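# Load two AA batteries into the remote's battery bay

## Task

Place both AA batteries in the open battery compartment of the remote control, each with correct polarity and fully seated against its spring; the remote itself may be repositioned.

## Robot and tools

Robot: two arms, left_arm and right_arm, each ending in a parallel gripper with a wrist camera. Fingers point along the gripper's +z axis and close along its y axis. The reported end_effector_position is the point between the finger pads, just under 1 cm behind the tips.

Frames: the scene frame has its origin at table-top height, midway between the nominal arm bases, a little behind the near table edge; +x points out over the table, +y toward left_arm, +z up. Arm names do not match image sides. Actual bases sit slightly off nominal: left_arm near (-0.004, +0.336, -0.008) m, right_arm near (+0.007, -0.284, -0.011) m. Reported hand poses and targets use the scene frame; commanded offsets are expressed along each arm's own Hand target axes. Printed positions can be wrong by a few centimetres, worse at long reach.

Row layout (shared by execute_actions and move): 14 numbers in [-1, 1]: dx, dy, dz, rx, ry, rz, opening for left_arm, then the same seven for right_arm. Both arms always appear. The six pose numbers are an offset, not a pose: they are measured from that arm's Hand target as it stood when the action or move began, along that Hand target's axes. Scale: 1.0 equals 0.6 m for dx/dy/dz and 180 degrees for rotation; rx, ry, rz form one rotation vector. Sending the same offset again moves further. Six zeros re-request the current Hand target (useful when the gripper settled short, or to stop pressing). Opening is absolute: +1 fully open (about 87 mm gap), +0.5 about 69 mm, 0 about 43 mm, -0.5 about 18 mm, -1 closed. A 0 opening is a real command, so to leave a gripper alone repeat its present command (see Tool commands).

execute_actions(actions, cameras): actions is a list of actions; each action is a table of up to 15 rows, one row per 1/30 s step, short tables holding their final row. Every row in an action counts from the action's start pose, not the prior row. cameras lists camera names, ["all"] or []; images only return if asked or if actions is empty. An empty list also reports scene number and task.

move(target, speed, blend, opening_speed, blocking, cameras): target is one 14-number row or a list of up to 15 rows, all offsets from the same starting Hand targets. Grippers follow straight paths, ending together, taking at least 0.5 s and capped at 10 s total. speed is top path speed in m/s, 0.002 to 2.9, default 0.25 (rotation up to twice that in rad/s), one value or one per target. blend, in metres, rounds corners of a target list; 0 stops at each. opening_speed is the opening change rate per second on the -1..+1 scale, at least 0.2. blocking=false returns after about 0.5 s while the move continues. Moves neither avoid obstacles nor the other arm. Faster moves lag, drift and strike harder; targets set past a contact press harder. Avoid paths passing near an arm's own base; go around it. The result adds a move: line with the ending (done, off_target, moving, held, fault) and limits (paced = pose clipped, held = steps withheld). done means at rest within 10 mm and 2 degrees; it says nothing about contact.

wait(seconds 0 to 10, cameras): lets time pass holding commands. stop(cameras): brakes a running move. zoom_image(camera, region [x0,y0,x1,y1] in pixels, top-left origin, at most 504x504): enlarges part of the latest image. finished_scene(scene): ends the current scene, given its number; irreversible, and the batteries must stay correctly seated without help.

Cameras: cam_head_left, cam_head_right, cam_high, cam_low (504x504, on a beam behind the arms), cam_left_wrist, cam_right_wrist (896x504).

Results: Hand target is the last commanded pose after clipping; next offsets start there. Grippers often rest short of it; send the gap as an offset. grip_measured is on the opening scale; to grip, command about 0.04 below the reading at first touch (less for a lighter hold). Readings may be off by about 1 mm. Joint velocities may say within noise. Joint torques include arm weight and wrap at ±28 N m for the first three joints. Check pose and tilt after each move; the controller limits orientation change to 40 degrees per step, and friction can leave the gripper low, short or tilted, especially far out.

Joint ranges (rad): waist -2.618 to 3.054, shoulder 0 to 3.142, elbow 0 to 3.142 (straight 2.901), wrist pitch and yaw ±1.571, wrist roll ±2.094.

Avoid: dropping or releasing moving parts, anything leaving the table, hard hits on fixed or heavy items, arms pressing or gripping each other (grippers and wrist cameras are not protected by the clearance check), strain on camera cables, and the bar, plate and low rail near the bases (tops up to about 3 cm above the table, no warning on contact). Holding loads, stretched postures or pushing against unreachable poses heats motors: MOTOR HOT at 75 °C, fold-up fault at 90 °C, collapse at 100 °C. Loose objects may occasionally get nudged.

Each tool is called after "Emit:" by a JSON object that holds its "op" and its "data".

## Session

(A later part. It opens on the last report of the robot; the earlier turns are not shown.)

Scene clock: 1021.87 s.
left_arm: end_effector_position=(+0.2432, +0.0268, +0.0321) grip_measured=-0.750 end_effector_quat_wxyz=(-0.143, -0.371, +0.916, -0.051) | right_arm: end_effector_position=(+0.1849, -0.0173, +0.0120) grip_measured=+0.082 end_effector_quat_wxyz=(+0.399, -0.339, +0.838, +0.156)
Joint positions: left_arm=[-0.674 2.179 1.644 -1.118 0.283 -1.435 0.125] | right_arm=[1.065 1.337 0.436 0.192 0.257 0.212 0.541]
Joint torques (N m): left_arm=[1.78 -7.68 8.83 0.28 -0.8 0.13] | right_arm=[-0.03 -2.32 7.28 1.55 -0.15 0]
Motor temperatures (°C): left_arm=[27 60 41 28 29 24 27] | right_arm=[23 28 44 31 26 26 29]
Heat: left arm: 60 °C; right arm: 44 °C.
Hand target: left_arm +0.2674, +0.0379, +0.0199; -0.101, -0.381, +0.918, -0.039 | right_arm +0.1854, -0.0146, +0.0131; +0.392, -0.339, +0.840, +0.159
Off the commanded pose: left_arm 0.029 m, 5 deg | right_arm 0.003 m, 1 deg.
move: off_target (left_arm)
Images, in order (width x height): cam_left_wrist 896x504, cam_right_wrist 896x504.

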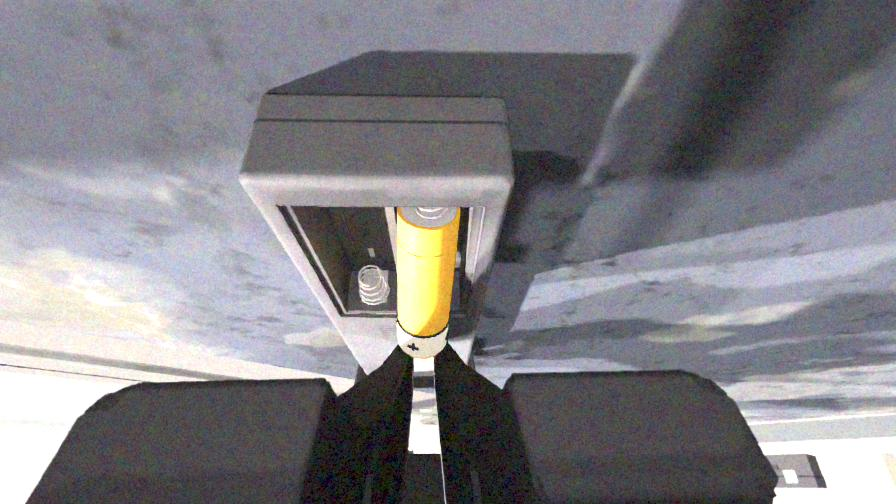

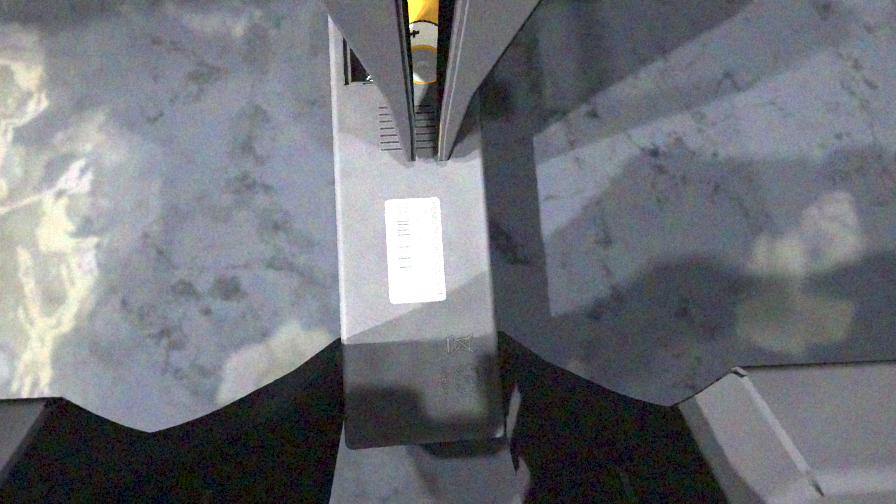

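Emit:
{"op": "move", "data": {"target": [-0.0108, -0.0033, -0.0127, 0, -0.022, 0, -0.75, 0, 0, 0, 0, 0, 0, 0.03], "speed": 0.06, "cameras": ["cam_left_wrist", "cam_right_wrist"]}}

Emit:
{"op": "zoom_image", "data": {"camera": "cam_right_wrist", "region": [330, 0, 490, 140]}}

Scene clock: 1037.23 s.
left_arm: end_effector_position=(+0.2489, +0.0309, +0.0334) grip_measured=-0.750 end_effector_quat_wxyz=(-0.124, -0.372, +0.919, -0.041) | right_arm: end_effector_position=(+0.1851, -0.0174, +0.0120) grip_measured=+0.082 end_effector_quat_wxyz=(+0.399, -0.338, +0.838, +0.157)
Joint positions: left_arm=[-0.674 2.181 1.667 -1.138 0.24 -1.435 0.125] | right_arm=[1.064 1.337 0.436 0.192 0.256 0.212 0.541]
Joint torques (N m): left_arm=[1.14 -8.59 9.8 0.21 -1.1 0.03] | right_arm=[-0.03 -2.32 7.28 1.55 -0.14 0]
Motor temperatures (°C): left_arm=[27 58 41 28 29 24 27] | right_arm=[23 28 44 31 26 26 29]
Heat: left arm: 58 °C; right arm: 44 °C.
Hand target: left_arm +0.2745, +0.0421, +0.0259; -0.070, -0.382, +0.921, -0.026 | right_arm +0.1854, -0.0146, +0.0131; +0.392, -0.339, +0.840, +0.159
Off the commanded pose: left_arm 0.029 m, 7 deg | right_arm 0.003 m, 1 deg.
move: off_target (left_arm)
Images, in order (width x height): cam_left_wrist 896x504, cam_right_wrist 896x504.

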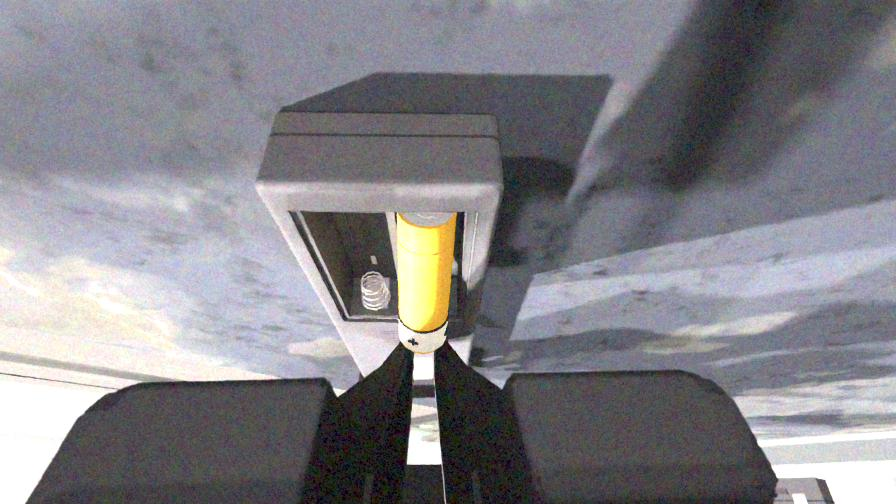

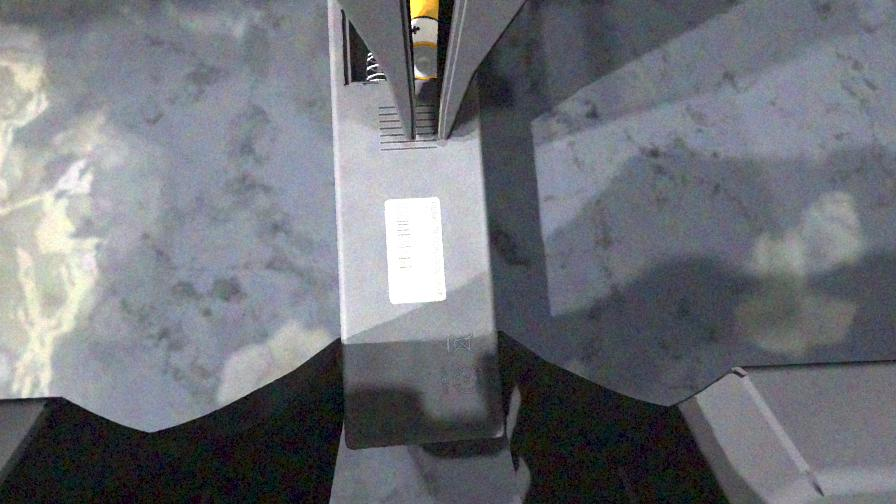

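Scaled by 3.150 from the camera's 896x504 image, which has a finer 1280x720 frame.

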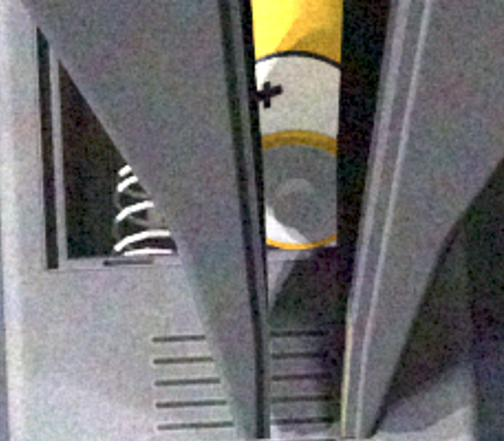

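Emit:
{"op": "move", "data": {"target": [-0.0137, -0.005, 0.0013, 0, -0.017, 0, -0.75, 0, 0, 0, 0, 0, 0, 0.03], "speed": 0.06, "cameras": ["cam_left_wrist", "cam_right_wrist"]}}

Emit:
{"op": "zoom_image", "data": {"camera": "cam_right_wrist", "region": [330, 0, 490, 140]}}

Scene clock: 1052.60 s.
left_arm: end_effector_position=(+0.2511, +0.0311, +0.0328) grip_measured=-0.750 end_effector_quat_wxyz=(-0.111, -0.368, +0.922, -0.035) | right_arm: end_effector_position=(+0.1859, -0.0179, +0.0119) grip_measured=+0.082 end_effector_quat_wxyz=(+0.399, -0.337, +0.838, +0.157)
Joint positions: left_arm=[-0.682 2.187 1.684 -1.147 0.212 -1.435 0.125] | right_arm=[1.059 1.337 0.436 0.192 0.253 0.212 0.541]
Joint torques (N m): left_arm=[1.55 -8.65 9.89 0.26 -1.38 -0.01] | right_arm=[-0.01 -2.33 7.32 1.53 -0.11 0]
Motor temperatures (°C): left_arm=[27 59 41 28 29 24 27] | right_arm=[23 28 45 31 26 26 29]
Heat: left arm: 59 °C; right arm: 45 °C.
Hand target: left_arm +0.2823, +0.0457, +0.0239; -0.045, -0.382, +0.923, -0.016 | right_arm +0.1854, -0.0146, +0.0131; +0.392, -0.339, +0.840, +0.159
Off the commanded pose: left_arm 0.036 m, 8 deg | right_arm 0.004 m, 1 deg.
move: off_target (left_arm)
Images, in order (width x height): cam_left_wrist 896x504, cam_right_wrist 896x504.

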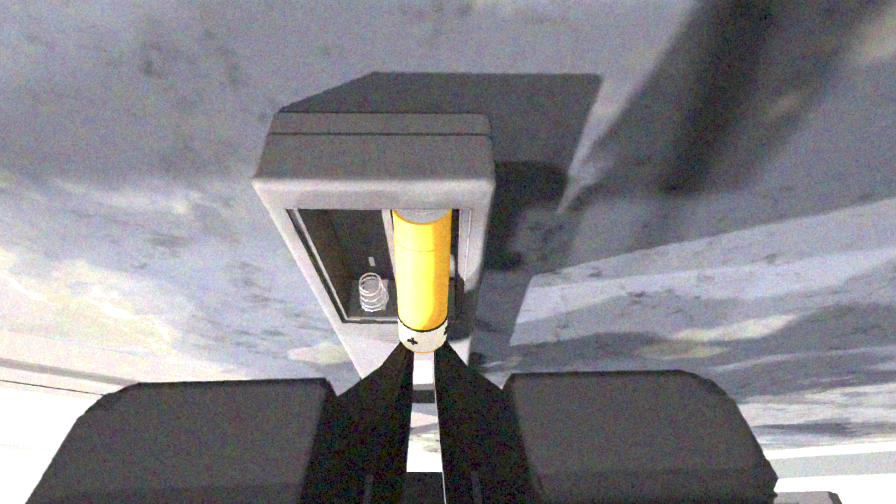

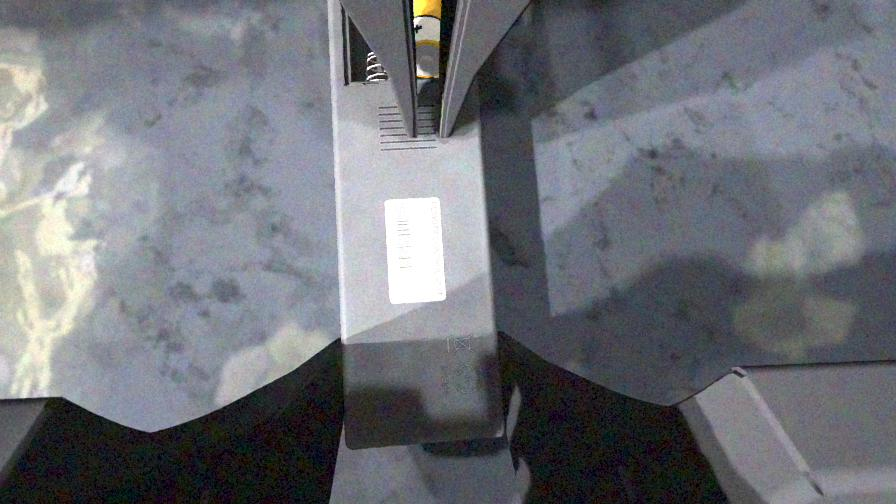

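Scaled by 3.150 from the camera's 896x504 image, which has a finer 1280x720 frame.

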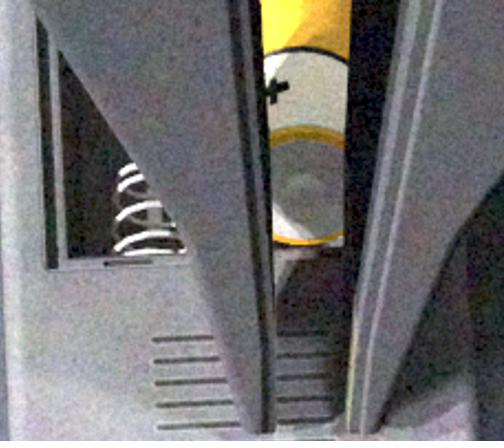

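Emit:
{"op": "move", "data": {"target": [-0.0139, -0.002, 0.0054, 0, -0.014, 0, -0.75, 0, 0, 0, 0, 0, 0, 0.03], "speed": 0.06, "cameras": ["cam_left_wrist", "cam_right_wrist"]}}

Emit:
{"op": "zoom_image", "data": {"camera": "cam_right_wrist", "region": [330, 0, 490, 140]}}

Scene clock: 1058.43 s.
left_arm: end_effector_position=(+0.2521, +0.0319, +0.0324) grip_measured=-0.750 end_effector_quat_wxyz=(-0.104, -0.367, +0.924, -0.031) | right_arm: end_effector_position=(+0.1860, -0.0177, +0.0121) grip_measured=+0.082 end_effector_quat_wxyz=(+0.399, -0.337, +0.838, +0.157)
Joint positions: left_arm=[-0.685 2.187 1.687 -1.149 0.197 -1.435 0.125] | right_arm=[1.059 1.337 0.436 0.193 0.253 0.212 0.541]
Joint torques (N m): left_arm=[1.88 -8.4 9.69 0.33 -1.7 0] | right_arm=[-0.08 -2.3 7.3 1.53 -0.11 0]
Motor temperatures (°C): left_arm=[27 59 42 28 30 24 27] | right_arm=[23 28 45 31 26 26 29]
Heat: left arm: 59 °C; right arm: 45 °C.
Hand target: left_arm +0.2887, +0.0505, +0.0199; -0.025, -0.383, +0.924, -0.008 | right_arm +0.1854, -0.0146, +0.0131; +0.392, -0.339, +0.840, +0.159
Off the commanded pose: left_arm 0.043 m, 10 deg | right_arm 0.003 m, 1 deg.
move: off_target (left_arm)
Images, in order (width x height): cam_left_wrist 896x504, cam_right_wrist 896x504.

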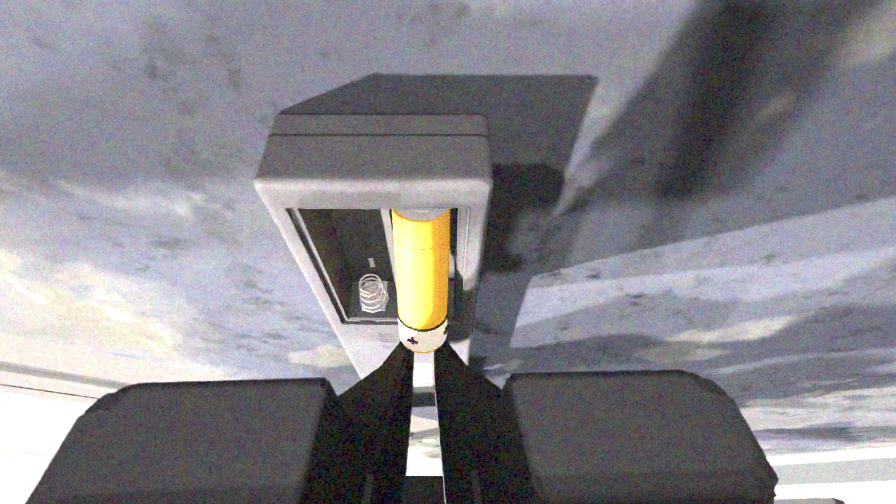

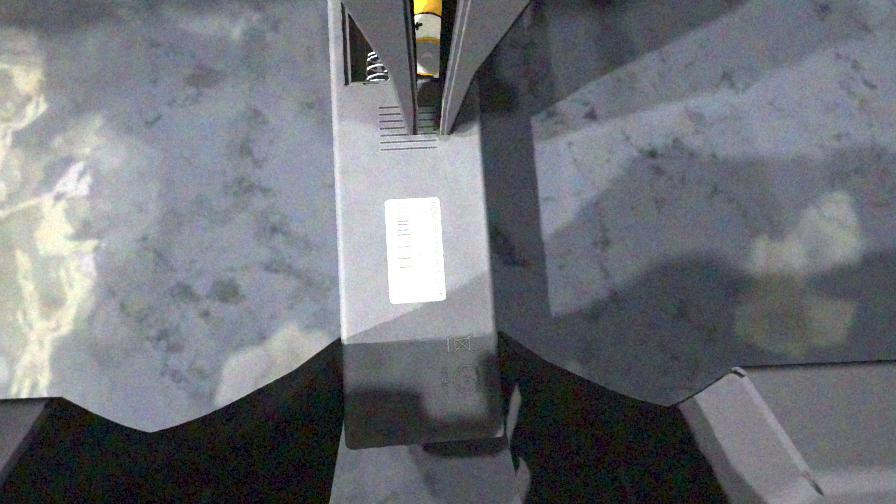

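Scaled by 3.150 from the camera's 896x504 image, which has a finer 1280x720 frame.

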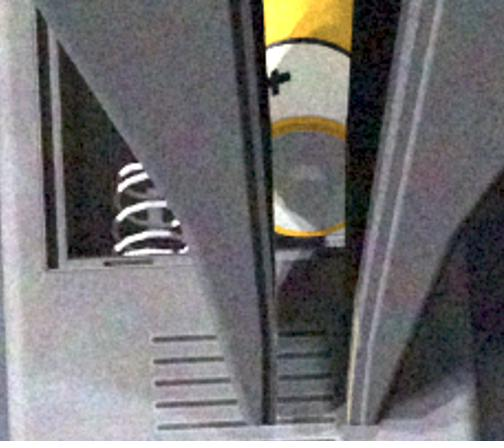

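Emit:
{"op": "move", "data": {"target": [-0.0105, 0, 0.0095, 0, 0, 0, -0.75, 0, 0, 0, 0, 0, 0, 0.03], "speed": 0.06, "cameras": ["cam_left_wrist", "cam_right_wrist"]}}

Emit:
{"op": "zoom_image", "data": {"camera": "cam_right_wrist", "region": [330, 0, 490, 140]}}

Scene clock: 1064.23 s.
left_arm: end_effector_position=(+0.2518, +0.0322, +0.0318) grip_measured=-0.750 end_effector_quat_wxyz=(-0.105, -0.367, +0.924, -0.030) | right_arm: end_effector_position=(+0.1860, -0.0177, +0.0121) grip_measured=+0.082 end_effector_quat_wxyz=(+0.399, -0.337, +0.838, +0.157)
Joint positions: left_arm=[-0.685 2.188 1.687 -1.15 0.197 -1.435 0.125] | right_arm=[1.059 1.337 0.436 0.193 0.253 0.212 0.541]
Joint torques (N m): left_arm=[2.93 -7.79 8.75 0.46 -1.7 0.13] | right_arm=[-0.05 -2.3 7.3 1.53 -0.11 0]
Motor temperatures (°C): left_arm=[27 59 43 28 30 24 27] | right_arm=[23 28 45 31 26 26 29]
Heat: left arm: 59 °C; right arm: 45 °C.
Hand target: left_arm +0.2930, +0.0548, +0.0139; -0.025, -0.383, +0.924, -0.008 | right_arm +0.1854, -0.0146, +0.0131; +0.392, -0.339, +0.840, +0.159
Off the commanded pose: left_arm 0.050 m, 10 deg | right_arm 0.003 m, 1 deg.
move: off_target (left_arm)
Images, in order (width x height): cam_left_wrist 896x504, cam_right_wrist 896x504.

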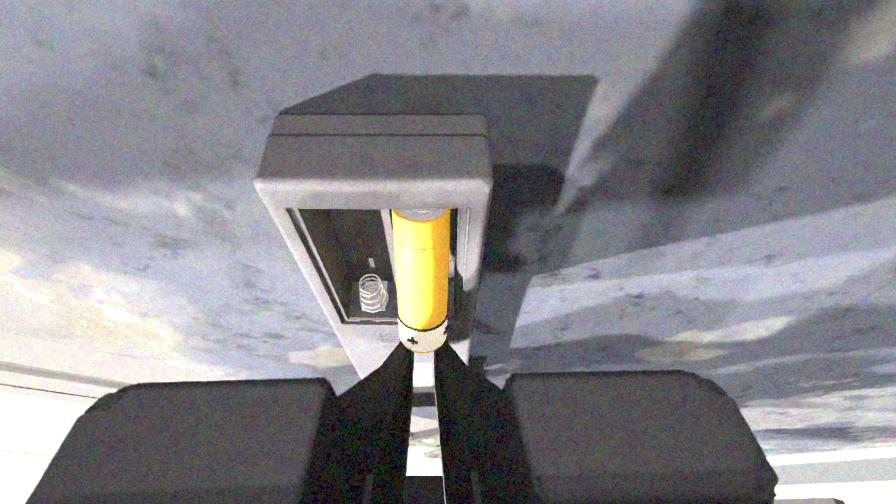

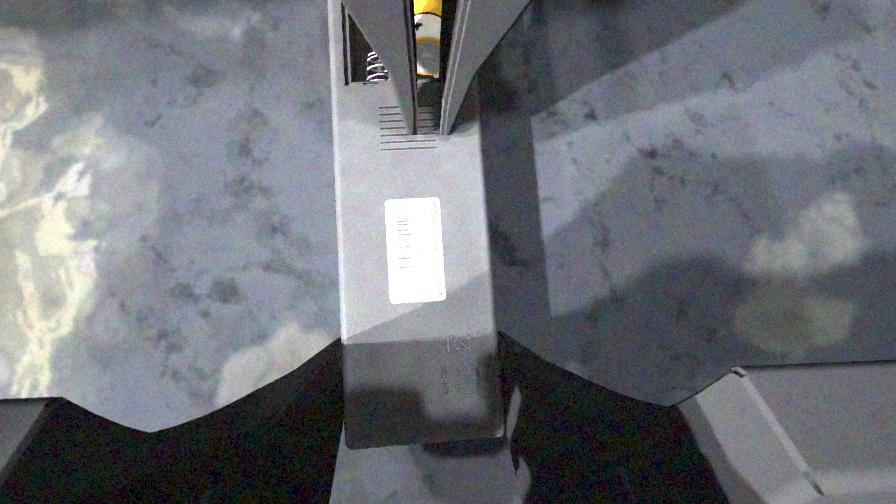

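Scaled by 3.150 from the camera's 896x504 image, which has a finer 1280x720 frame.

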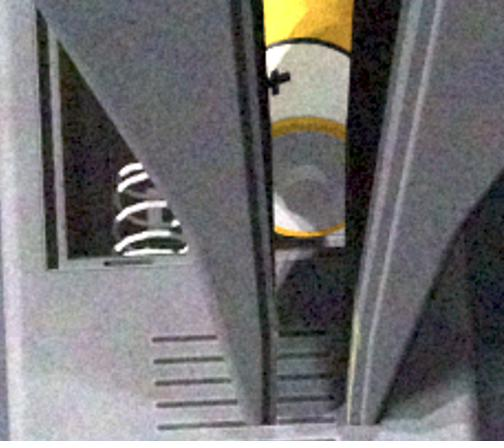

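Emit:
{"op": "move", "data": {"target": [-0.0092, 0, -0.0155, 0, 0, 0, -0.75, 0, 0, 0, 0, 0, 0, 0.03], "speed": 0.06, "cameras": ["cam_right_wrist"]}}

Emit:
{"op": "zoom_image", "data": {"camera": "cam_right_wrist", "region": [330, 0, 490, 140]}}

Scene clock: 1072.73 s.
left_arm: end_effector_position=(+0.2543, +0.0340, +0.0332) grip_measured=-0.750 end_effector_quat_wxyz=(-0.104, -0.365, +0.925, -0.029) | right_arm: end_effector_position=(+0.1870, -0.0169, +0.0131) grip_measured=+0.082 end_effector_quat_wxyz=(+0.401, -0.335, +0.837, +0.159)
Joint positions: left_arm=[-0.679 2.193 1.7 -1.163 0.194 -1.425 0.125] | right_arm=[1.058 1.337 0.436 0.199 0.253 0.212 0.541]
Joint torques (N m): left_arm=[3.49 -8.73 10.02 0.28 -1.68 0.15] | right_arm=[0.16 -2.36 7.28 1.45 -0.11 0]
Motor temperatures (°C): left_arm=[28 59 43 28 31 24 27] | right_arm=[23 28 45 31 26 26 29]
Heat: left arm: 59 °C; right arm: 45 °C.
Hand target: left_arm +0.2972, +0.0590, +0.0229; -0.025, -0.383, +0.924, -0.008 | right_arm +0.1854, -0.0146, +0.0131; +0.392, -0.339, +0.840, +0.159
Off the commanded pose: left_arm 0.051 m, 10 deg | right_arm 0.003 m, 1 deg.
move: off_target (left_arm)
Images, in order (width x height): cam_right_wrist 896x504.

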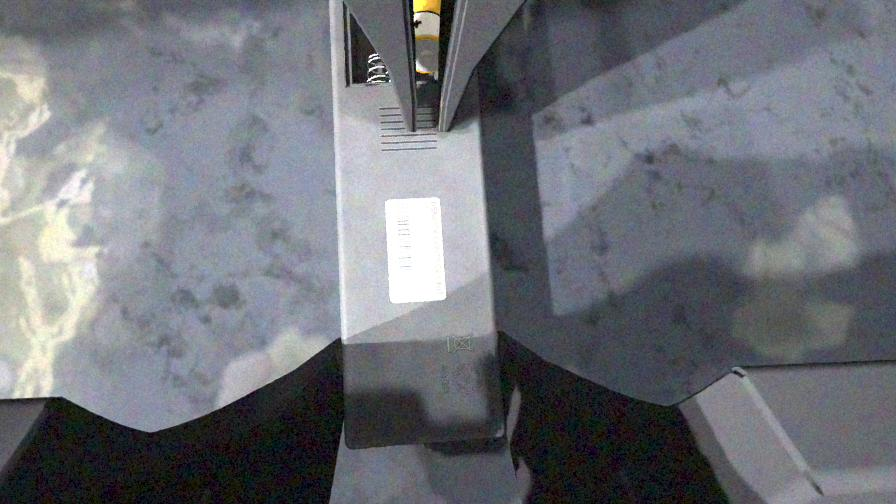

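Scaled by 3.150 from the camera's 896x504 image, which has a finer 1280x720 frame.

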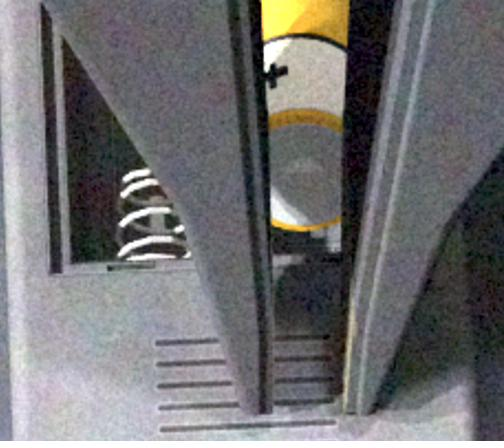

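Emit:
{"op": "move", "data": {"target": [-0.0008, 0, 0.015, 0, 0, 0, -0.75, 0, 0, 0, 0, 0, 0, 0.03], "speed": 0.06, "cameras": ["cam_right_wrist", "cam_left_wrist"]}}

Emit:
{"op": "zoom_image", "data": {"camera": "cam_right_wrist", "region": [330, 0, 490, 140]}}

Scene clock: 1081.53 s.
left_arm: end_effector_position=(+0.2541, +0.0342, +0.0321) grip_measured=-0.750 end_effector_quat_wxyz=(-0.105, -0.365, +0.924, -0.028) | right_arm: end_effector_position=(+0.1870, -0.0169, +0.0125) grip_measured=+0.082 end_effector_quat_wxyz=(+0.401, -0.336, +0.838, +0.158)
Joint positions: left_arm=[-0.679 2.196 1.7 -1.163 0.194 -1.425 0.125] | right_arm=[1.058 1.34 0.436 0.201 0.253 0.212 0.541]
Joint torques (N m): left_arm=[3.49 -8.12 8.1 0.53 -1.7 0.16] | right_arm=[0.18 -2.71 7.27 1.44 -0.11 0]
Motor temperatures (°C): left_arm=[28 59 43 28 32 24 27] | right_arm=[23 28 45 32 26 26 29]
Heat: left arm: 59 °C; right arm: 45 °C.
Hand target: left_arm +0.2972, +0.0590, +0.0139; -0.025, -0.383, +0.924, -0.008 | right_arm +0.1854, -0.0146, +0.0131; +0.392, -0.339, +0.840, +0.159
Off the commanded pose: left_arm 0.053 m, 10 deg | right_arm 0.003 m, 1 deg.
move: off_target (left_arm)
Images, in order (width x height): cam_left_wrist 896x504, cam_right_wrist 896x504.

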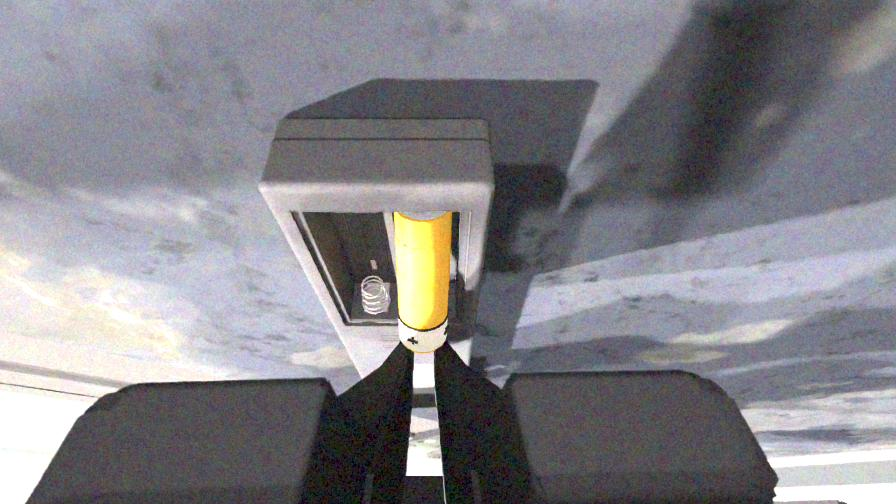

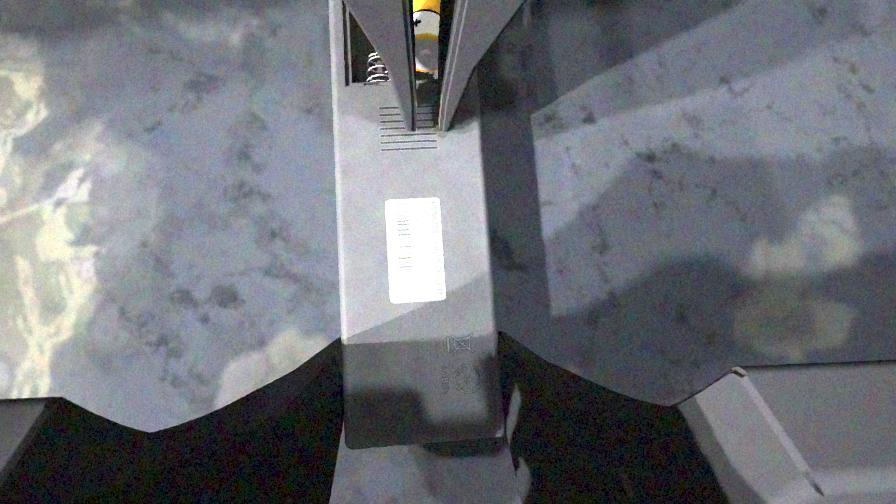

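Scaled by 3.150 from the camera's 896x504 image, which has a finer 1280x720 frame.

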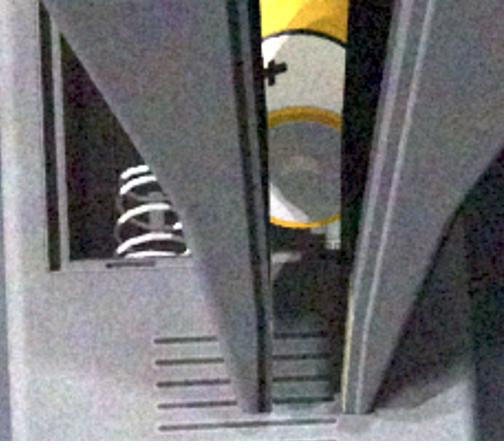

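Emit:
{"op": "move", "data": {"target": [0.0257, -0.0167, -0.012, 0, 0, 0, -0.75, 0, 0, 0, 0, 0, 0, 0.03], "speed": 0.06, "cameras": ["cam_right_wrist", "cam_left_wrist"]}}

Emit:
{"op": "zoom_image", "data": {"camera": "cam_right_wrist", "region": [330, 0, 490, 140]}}

Scene clock: 1127.63 s.
left_arm: end_effector_position=(+0.2570, +0.0292, +0.0330) grip_measured=-0.750 end_effector_quat_wxyz=(-0.099, -0.361, +0.927, -0.021) | right_arm: end_effector_position=(+0.1889, -0.0182, +0.0126) grip_measured=+0.082 end_effector_quat_wxyz=(+0.403, -0.333, +0.838, +0.155)
Joint positions: left_arm=[-0.691 2.222 1.751 -1.19 0.177 -1.428 0.125] | right_arm=[1.055 1.34 0.436 0.201 0.261 0.212 0.541]
Joint torques (N m): left_arm=[1.54 -8.55 9.94 0.43 -1.49 -0.18] | right_arm=[0.35 -2.7 7.3 1.43 -0.1 0.01]
Motor temperatures (°C): left_arm=[29 54 42 29 33 24 27] | right_arm=[23 28 45 32 26 26 29]
Heat: left arm: 54 °C; right arm: 45 °C.
Hand target: left_arm +0.2937, +0.0413, +0.0218; -0.025, -0.383, +0.924, -0.008 | right_arm +0.1854, -0.0146, +0.0131; +0.392, -0.339, +0.840, +0.159
Off the commanded pose: left_arm 0.040 m, 9 deg | right_arm 0.005 m, 2 deg.
move: off_target (left_arm)
Images, in order (width x height): cam_left_wrist 896x504, cam_right_wrist 896x504.

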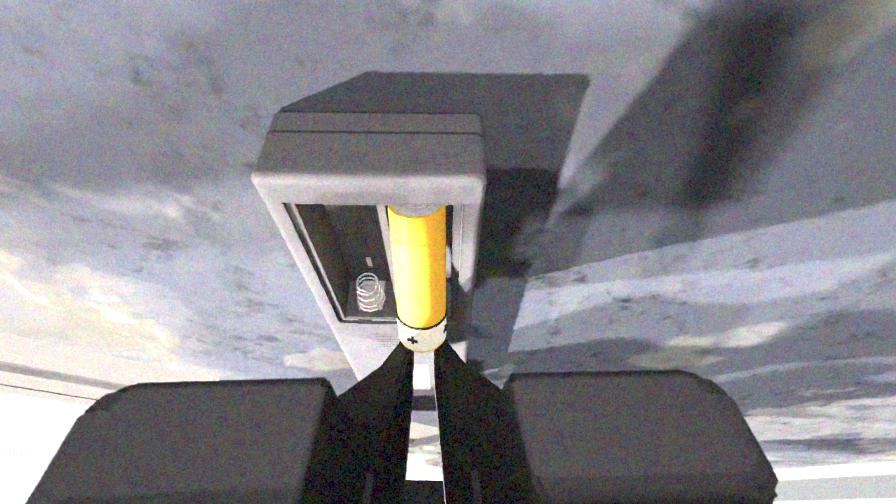

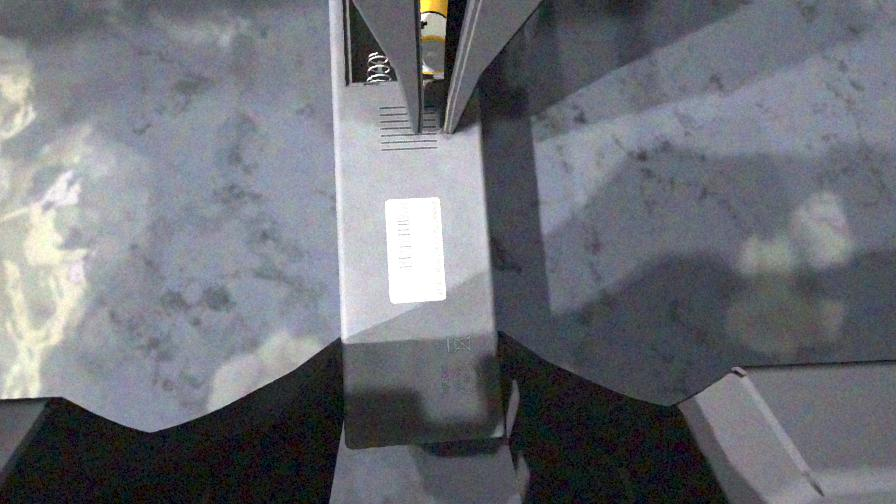

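Scaled by 3.150 from the camera's 896x504 image, which has a finer 1280x720 frame.

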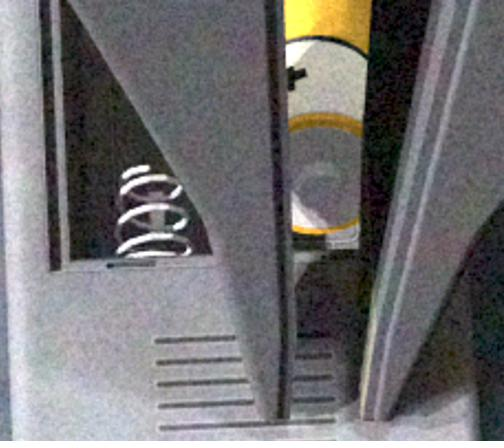

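Emit:
{"op": "move", "data": {"target": [-0.0095, 0, 0.0229, 0, 0, 0, -0.75, 0, 0, 0, 0, 0, 0, 0.03], "speed": 0.06, "cameras": ["cam_right_wrist", "cam_left_wrist"]}}

Emit:
{"op": "zoom_image", "data": {"camera": "cam_right_wrist", "region": [330, 0, 490, 140]}}

Scene clock: 1134.80 s.
left_arm: end_effector_position=(+0.2568, +0.0293, +0.0318) grip_measured=-0.750 end_effector_quat_wxyz=(-0.099, -0.361, +0.927, -0.020) | right_arm: end_effector_position=(+0.1888, -0.0184, +0.0122) grip_measured=+0.082 end_effector_quat_wxyz=(+0.402, -0.333, +0.839, +0.154)
Joint positions: left_arm=[-0.691 2.225 1.751 -1.19 0.177 -1.428 0.125] | right_arm=[1.055 1.341 0.436 0.201 0.261 0.212 0.541]
Joint torques (N m): left_arm=[2.41 -7.42 7.1 0.77 -1.5 -0.05] | right_arm=[0.36 -2.7 7.23 1.42 -0.11 0]
Heat: left arm: 54 °C; right arm: 45 °C.
Hand target: left_arm +0.2972, +0.0449, +0.0078; -0.025, -0.383, +0.924, -0.008 | right_arm +0.1854, -0.0146, +0.0131; +0.392, -0.339, +0.840, +0.159
Off the commanded pose: left_arm 0.050 m, 9 deg | right_arm 0.005 m, 1 deg.
move: off_target (left_arm)
Images, in order (width x height): cam_left_wrist 896x504, cam_right_wrist 896x504.

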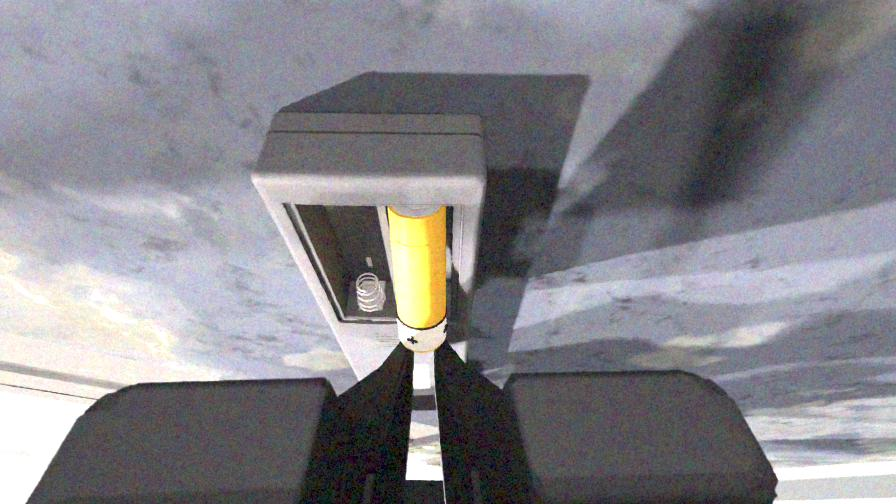

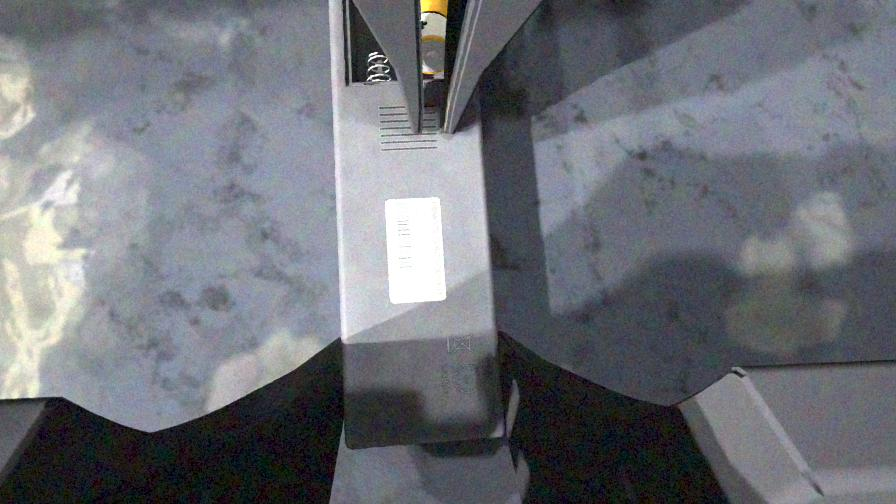

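Scaled by 3.150 from the camera's 896x504 image, which has a finer 1280x720 frame.

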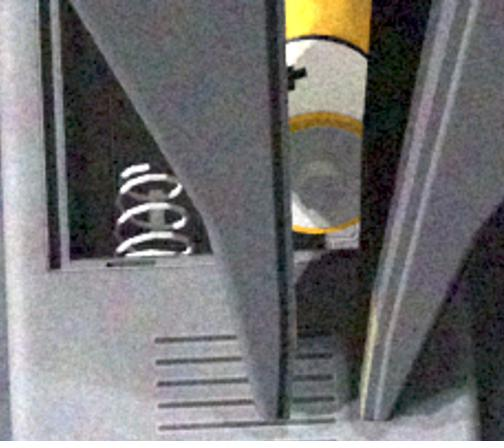

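Emit:
{"op": "move", "data": {"target": [-0.0125, 0, -0.0157, 0, 0, 0, -0.75, 0, 0, 0, 0, 0, 0, 0.03], "speed": 0.06, "cameras": ["cam_right_wrist", "cam_left_wrist"]}}

Emit:
{"op": "zoom_image", "data": {"camera": "cam_right_wrist", "region": [330, 0, 490, 140]}}

Scene clock: 1155.33 s.
left_arm: end_effector_position=(+0.2578, +0.0300, +0.0322) grip_measured=-0.750 end_effector_quat_wxyz=(-0.099, -0.363, +0.926, -0.020) | right_arm: end_effector_position=(+0.1890, -0.0180, +0.0129) grip_measured=+0.082 end_effector_quat_wxyz=(+0.403, -0.332, +0.838, +0.155)
Joint positions: left_arm=[-0.688 2.225 1.753 -1.192 0.177 -1.428 0.125] | right_arm=[1.055 1.34 0.436 0.202 0.261 0.212 0.541]
Joint torques (N m): left_arm=[3.6 -7.92 9.48 0.5 -1.52 0.11] | right_arm=[0.34 -2.7 7.24 1.44 -0.11 -0.01]
Heat: left arm: 54 °C; right arm: 45 °C.
Hand target: left_arm +0.3028, +0.0505, +0.0168; -0.025, -0.383, +0.924, -0.008 | right_arm +0.1854, -0.0146, +0.0131; +0.392, -0.339, +0.840, +0.159
Off the commanded pose: left_arm 0.052 m, 9 deg | right_arm 0.005 m, 2 deg.
move: off_target (left_arm)
Images, in order (width x height): cam_left_wrist 896x504, cam_right_wrist 896x504.

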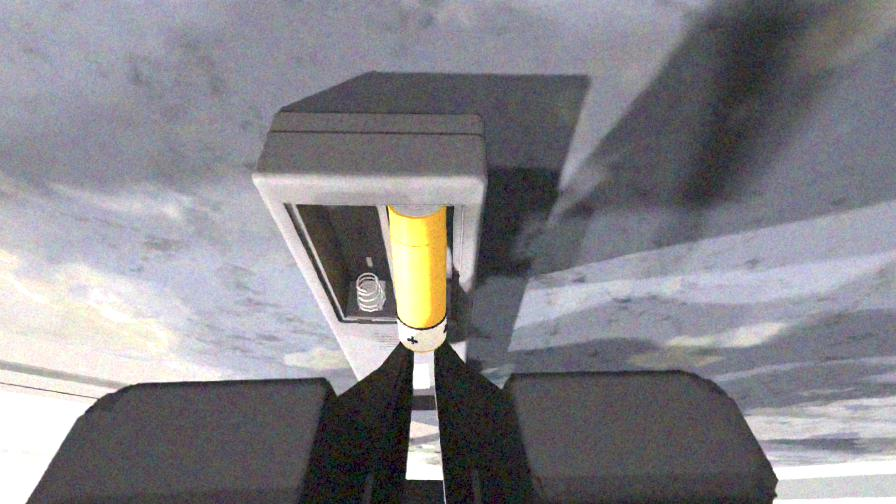

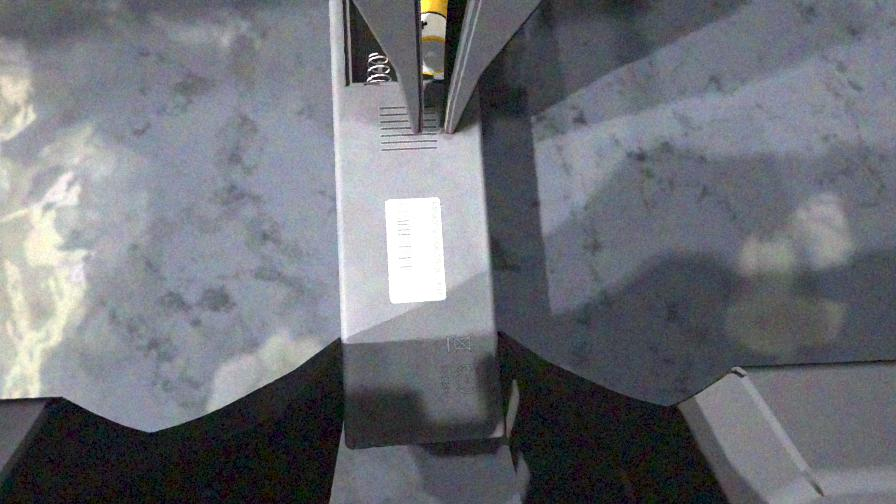

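Scaled by 3.150 from the camera's 896x504 image, which has a finer 1280x720 frame.

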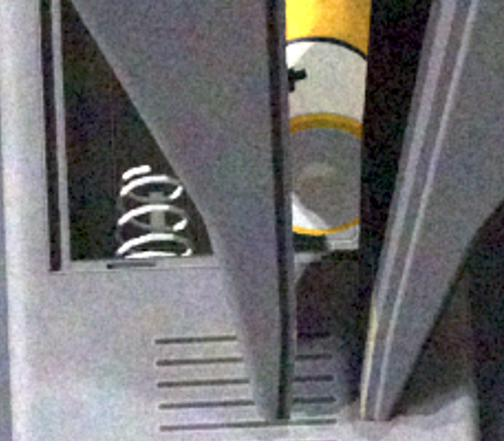

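Emit:
{"op": "execute_actions", "data": {"actions": [], "cameras": ["cam_low", "cam_left_wrist", "cam_head_right", "cam_high"]}}

Emit:
{"op": "zoom_image", "data": {"camera": "cam_low", "region": [240, 180, 400, 320]}}

Emit:
{"op": "zoom_image", "data": {"camera": "cam_left_wrist", "region": [330, 180, 500, 370]}}

Scene clock: 1160.23 s.
left_arm: end_effector_position=(+0.2578, +0.0300, +0.0322) grip_measured=-0.750 end_effector_quat_wxyz=(-0.099, -0.363, +0.926, -0.020) | right_arm: end_effector_position=(+0.1890, -0.0180, +0.0129) grip_measured=+0.082 end_effector_quat_wxyz=(+0.403, -0.332, +0.838, +0.155)
Joint positions: left_arm=[-0.688 2.225 1.753 -1.192 0.177 -1.428 0.125] | right_arm=[1.055 1.34 0.436 0.202 0.261 0.212 0.541]
Joint velocities: within noise
Joint torques (N m): left_arm=[3.6 -7.94 9.48 0.51 -1.52 0.1] | right_arm=[0.35 -2.69 7.28 1.43 -0.11 0]
Motor temperatures (°C): left_arm=[28 55 42 29 34 24 27] | right_arm=[23 28 45 32 26 26 29]
Heat: left arm: 55 °C; right arm: 45 °C.
Hand target: left_arm +0.3028, +0.0505, +0.0168; -0.025, -0.383, +0.924, -0.008 | right_arm +0.1854, -0.0146, +0.0131; +0.392, -0.339, +0.840, +0.159
Tool commands: left_gripper/opening=-0.75 right_gripper/opening=+0.03
Off the commanded pose: left_arm 0.052 m, 9 deg | right_arm 0.005 m, 2 deg.
Images, in order (width x height): cam_head_right 504x504, cam_high 504x504, cam_low 504x504, cam_left_wrist 896x504.

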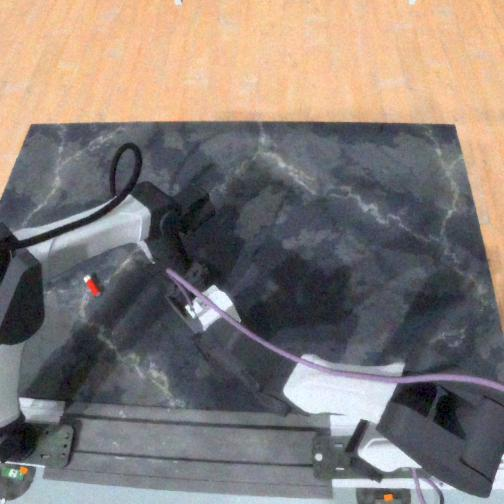

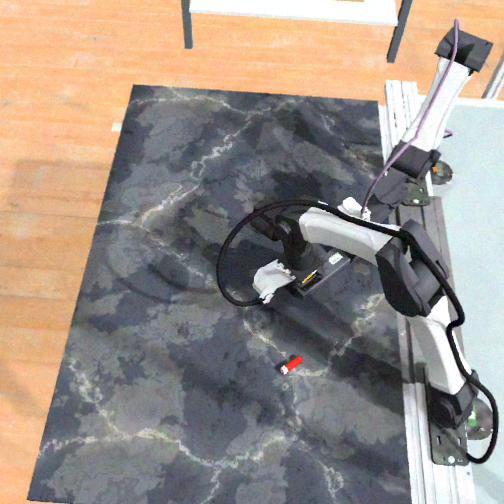

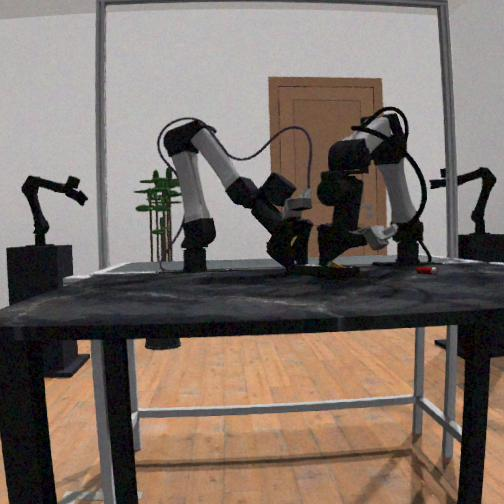

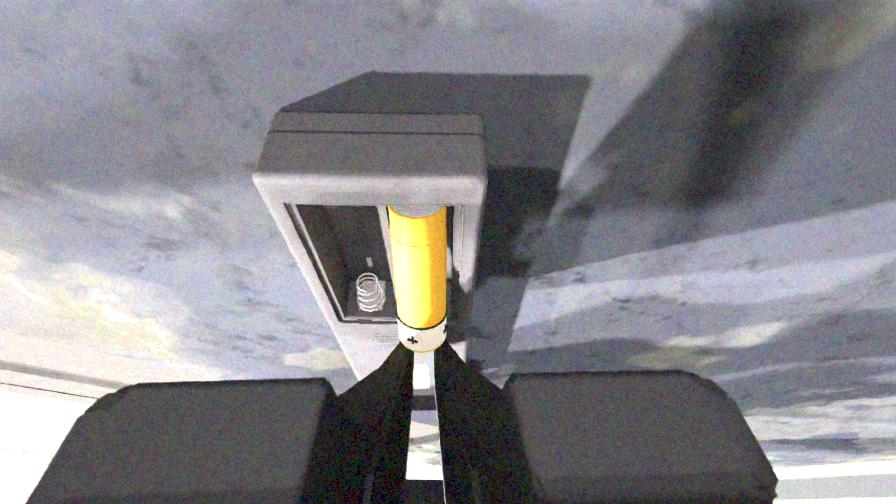

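Scaled by 3.150 from the camera's 504x504 image, which has a finer 720x720 frame.

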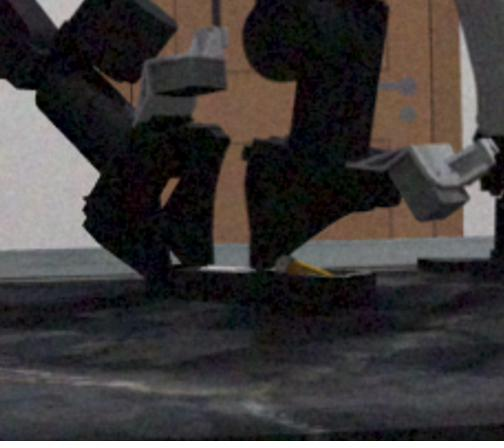

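Scaled by 2.653 from the camera's 896x504 image, which has a finer 1280x720 frame.

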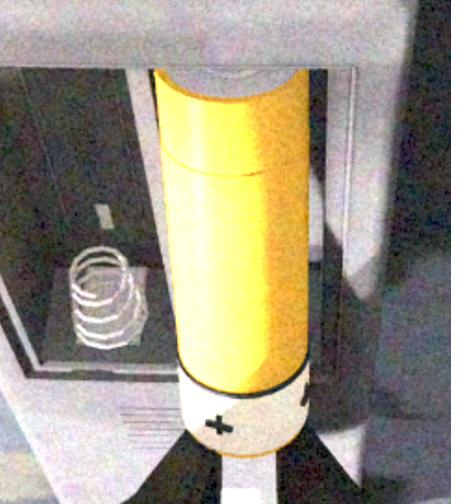

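Emit:
{"op": "move", "data": {"target": [[0.0816, 0.0117, -0.0291, 0, 0.055, 0, -0.75, 0, 0, 0, 0, 0, 0, 0.03], [0.0816, 0.0117, -0.0291, 0, 0.055, 0, -0.45, 0, 0, 0, 0, 0, 0, 0.03]], "speed": 0.08, "opening_speed": 0.5, "cameras": ["cam_right_wrist", "cam_left_wrist"]}}

Emit:
{"op": "zoom_image", "data": {"camera": "cam_right_wrist", "region": [330, 0, 490, 140]}}

Scene clock: 1262.20 s.
left_arm: end_effector_position=(+0.2535, +0.0241, +0.0357) grip_measured=-0.450 end_effector_quat_wxyz=(-0.119, -0.369, +0.921, -0.030) | right_arm: end_effector_position=(+0.1889, -0.0182, +0.0126) grip_measured=+0.082 end_effector_quat_wxyz=(+0.403, -0.333, +0.838, +0.155)
Joint positions: left_arm=[-0.688 2.225 1.753 -1.193 0.221 -1.442 0.275] | right_arm=[1.055 1.34 0.436 0.201 0.261 0.212 0.541]
Joint torques (N m): left_arm=[0.14 -10.47 7.1 0.32 -0.06 -0.15] | right_arm=[0.35 -2.7 7.28 1.43 -0.11 0]
Heat: left arm: 54 °C; right arm: 45 °C.
Hand target: left_arm +0.2640, +0.0214, +0.0368; -0.104, -0.381, +0.918, -0.041 | right_arm +0.1854, -0.0146, +0.0131; +0.392, -0.339, +0.840, +0.159
Off the commanded pose: left_arm 0.011 m, 3 deg | right_arm 0.005 m, 2 deg.
move: off_target (left_arm); target 2's new opening was sent with left_arm's hand 0.011 m and 3 deg from that target
Images, in order (width x height): cam_left_wrist 896x504, cam_right_wrist 896x504.

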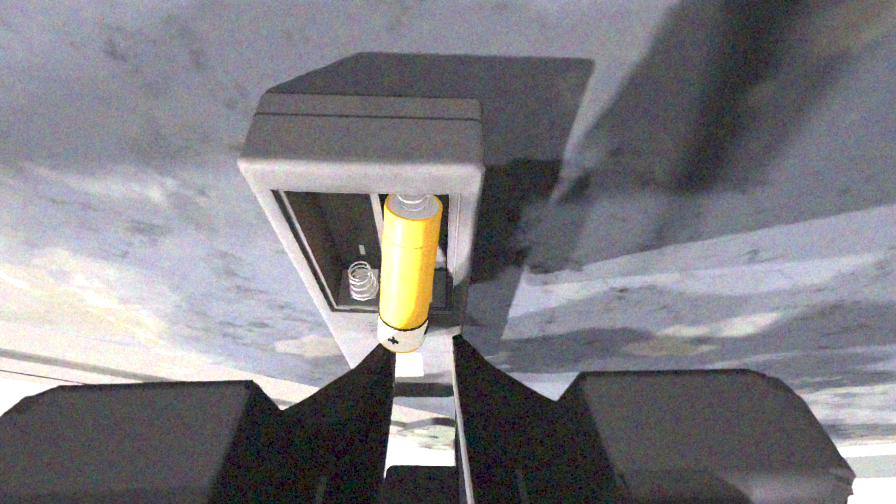

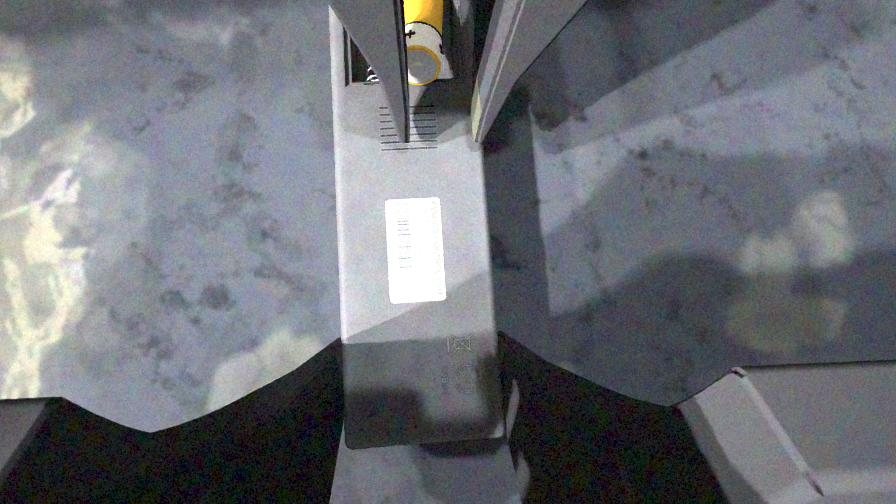

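Scaled by 3.150 from the camera's 896x504 image, which has a finer 1280x720 frame.

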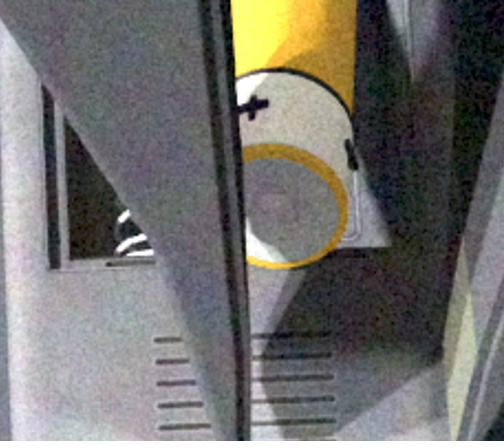

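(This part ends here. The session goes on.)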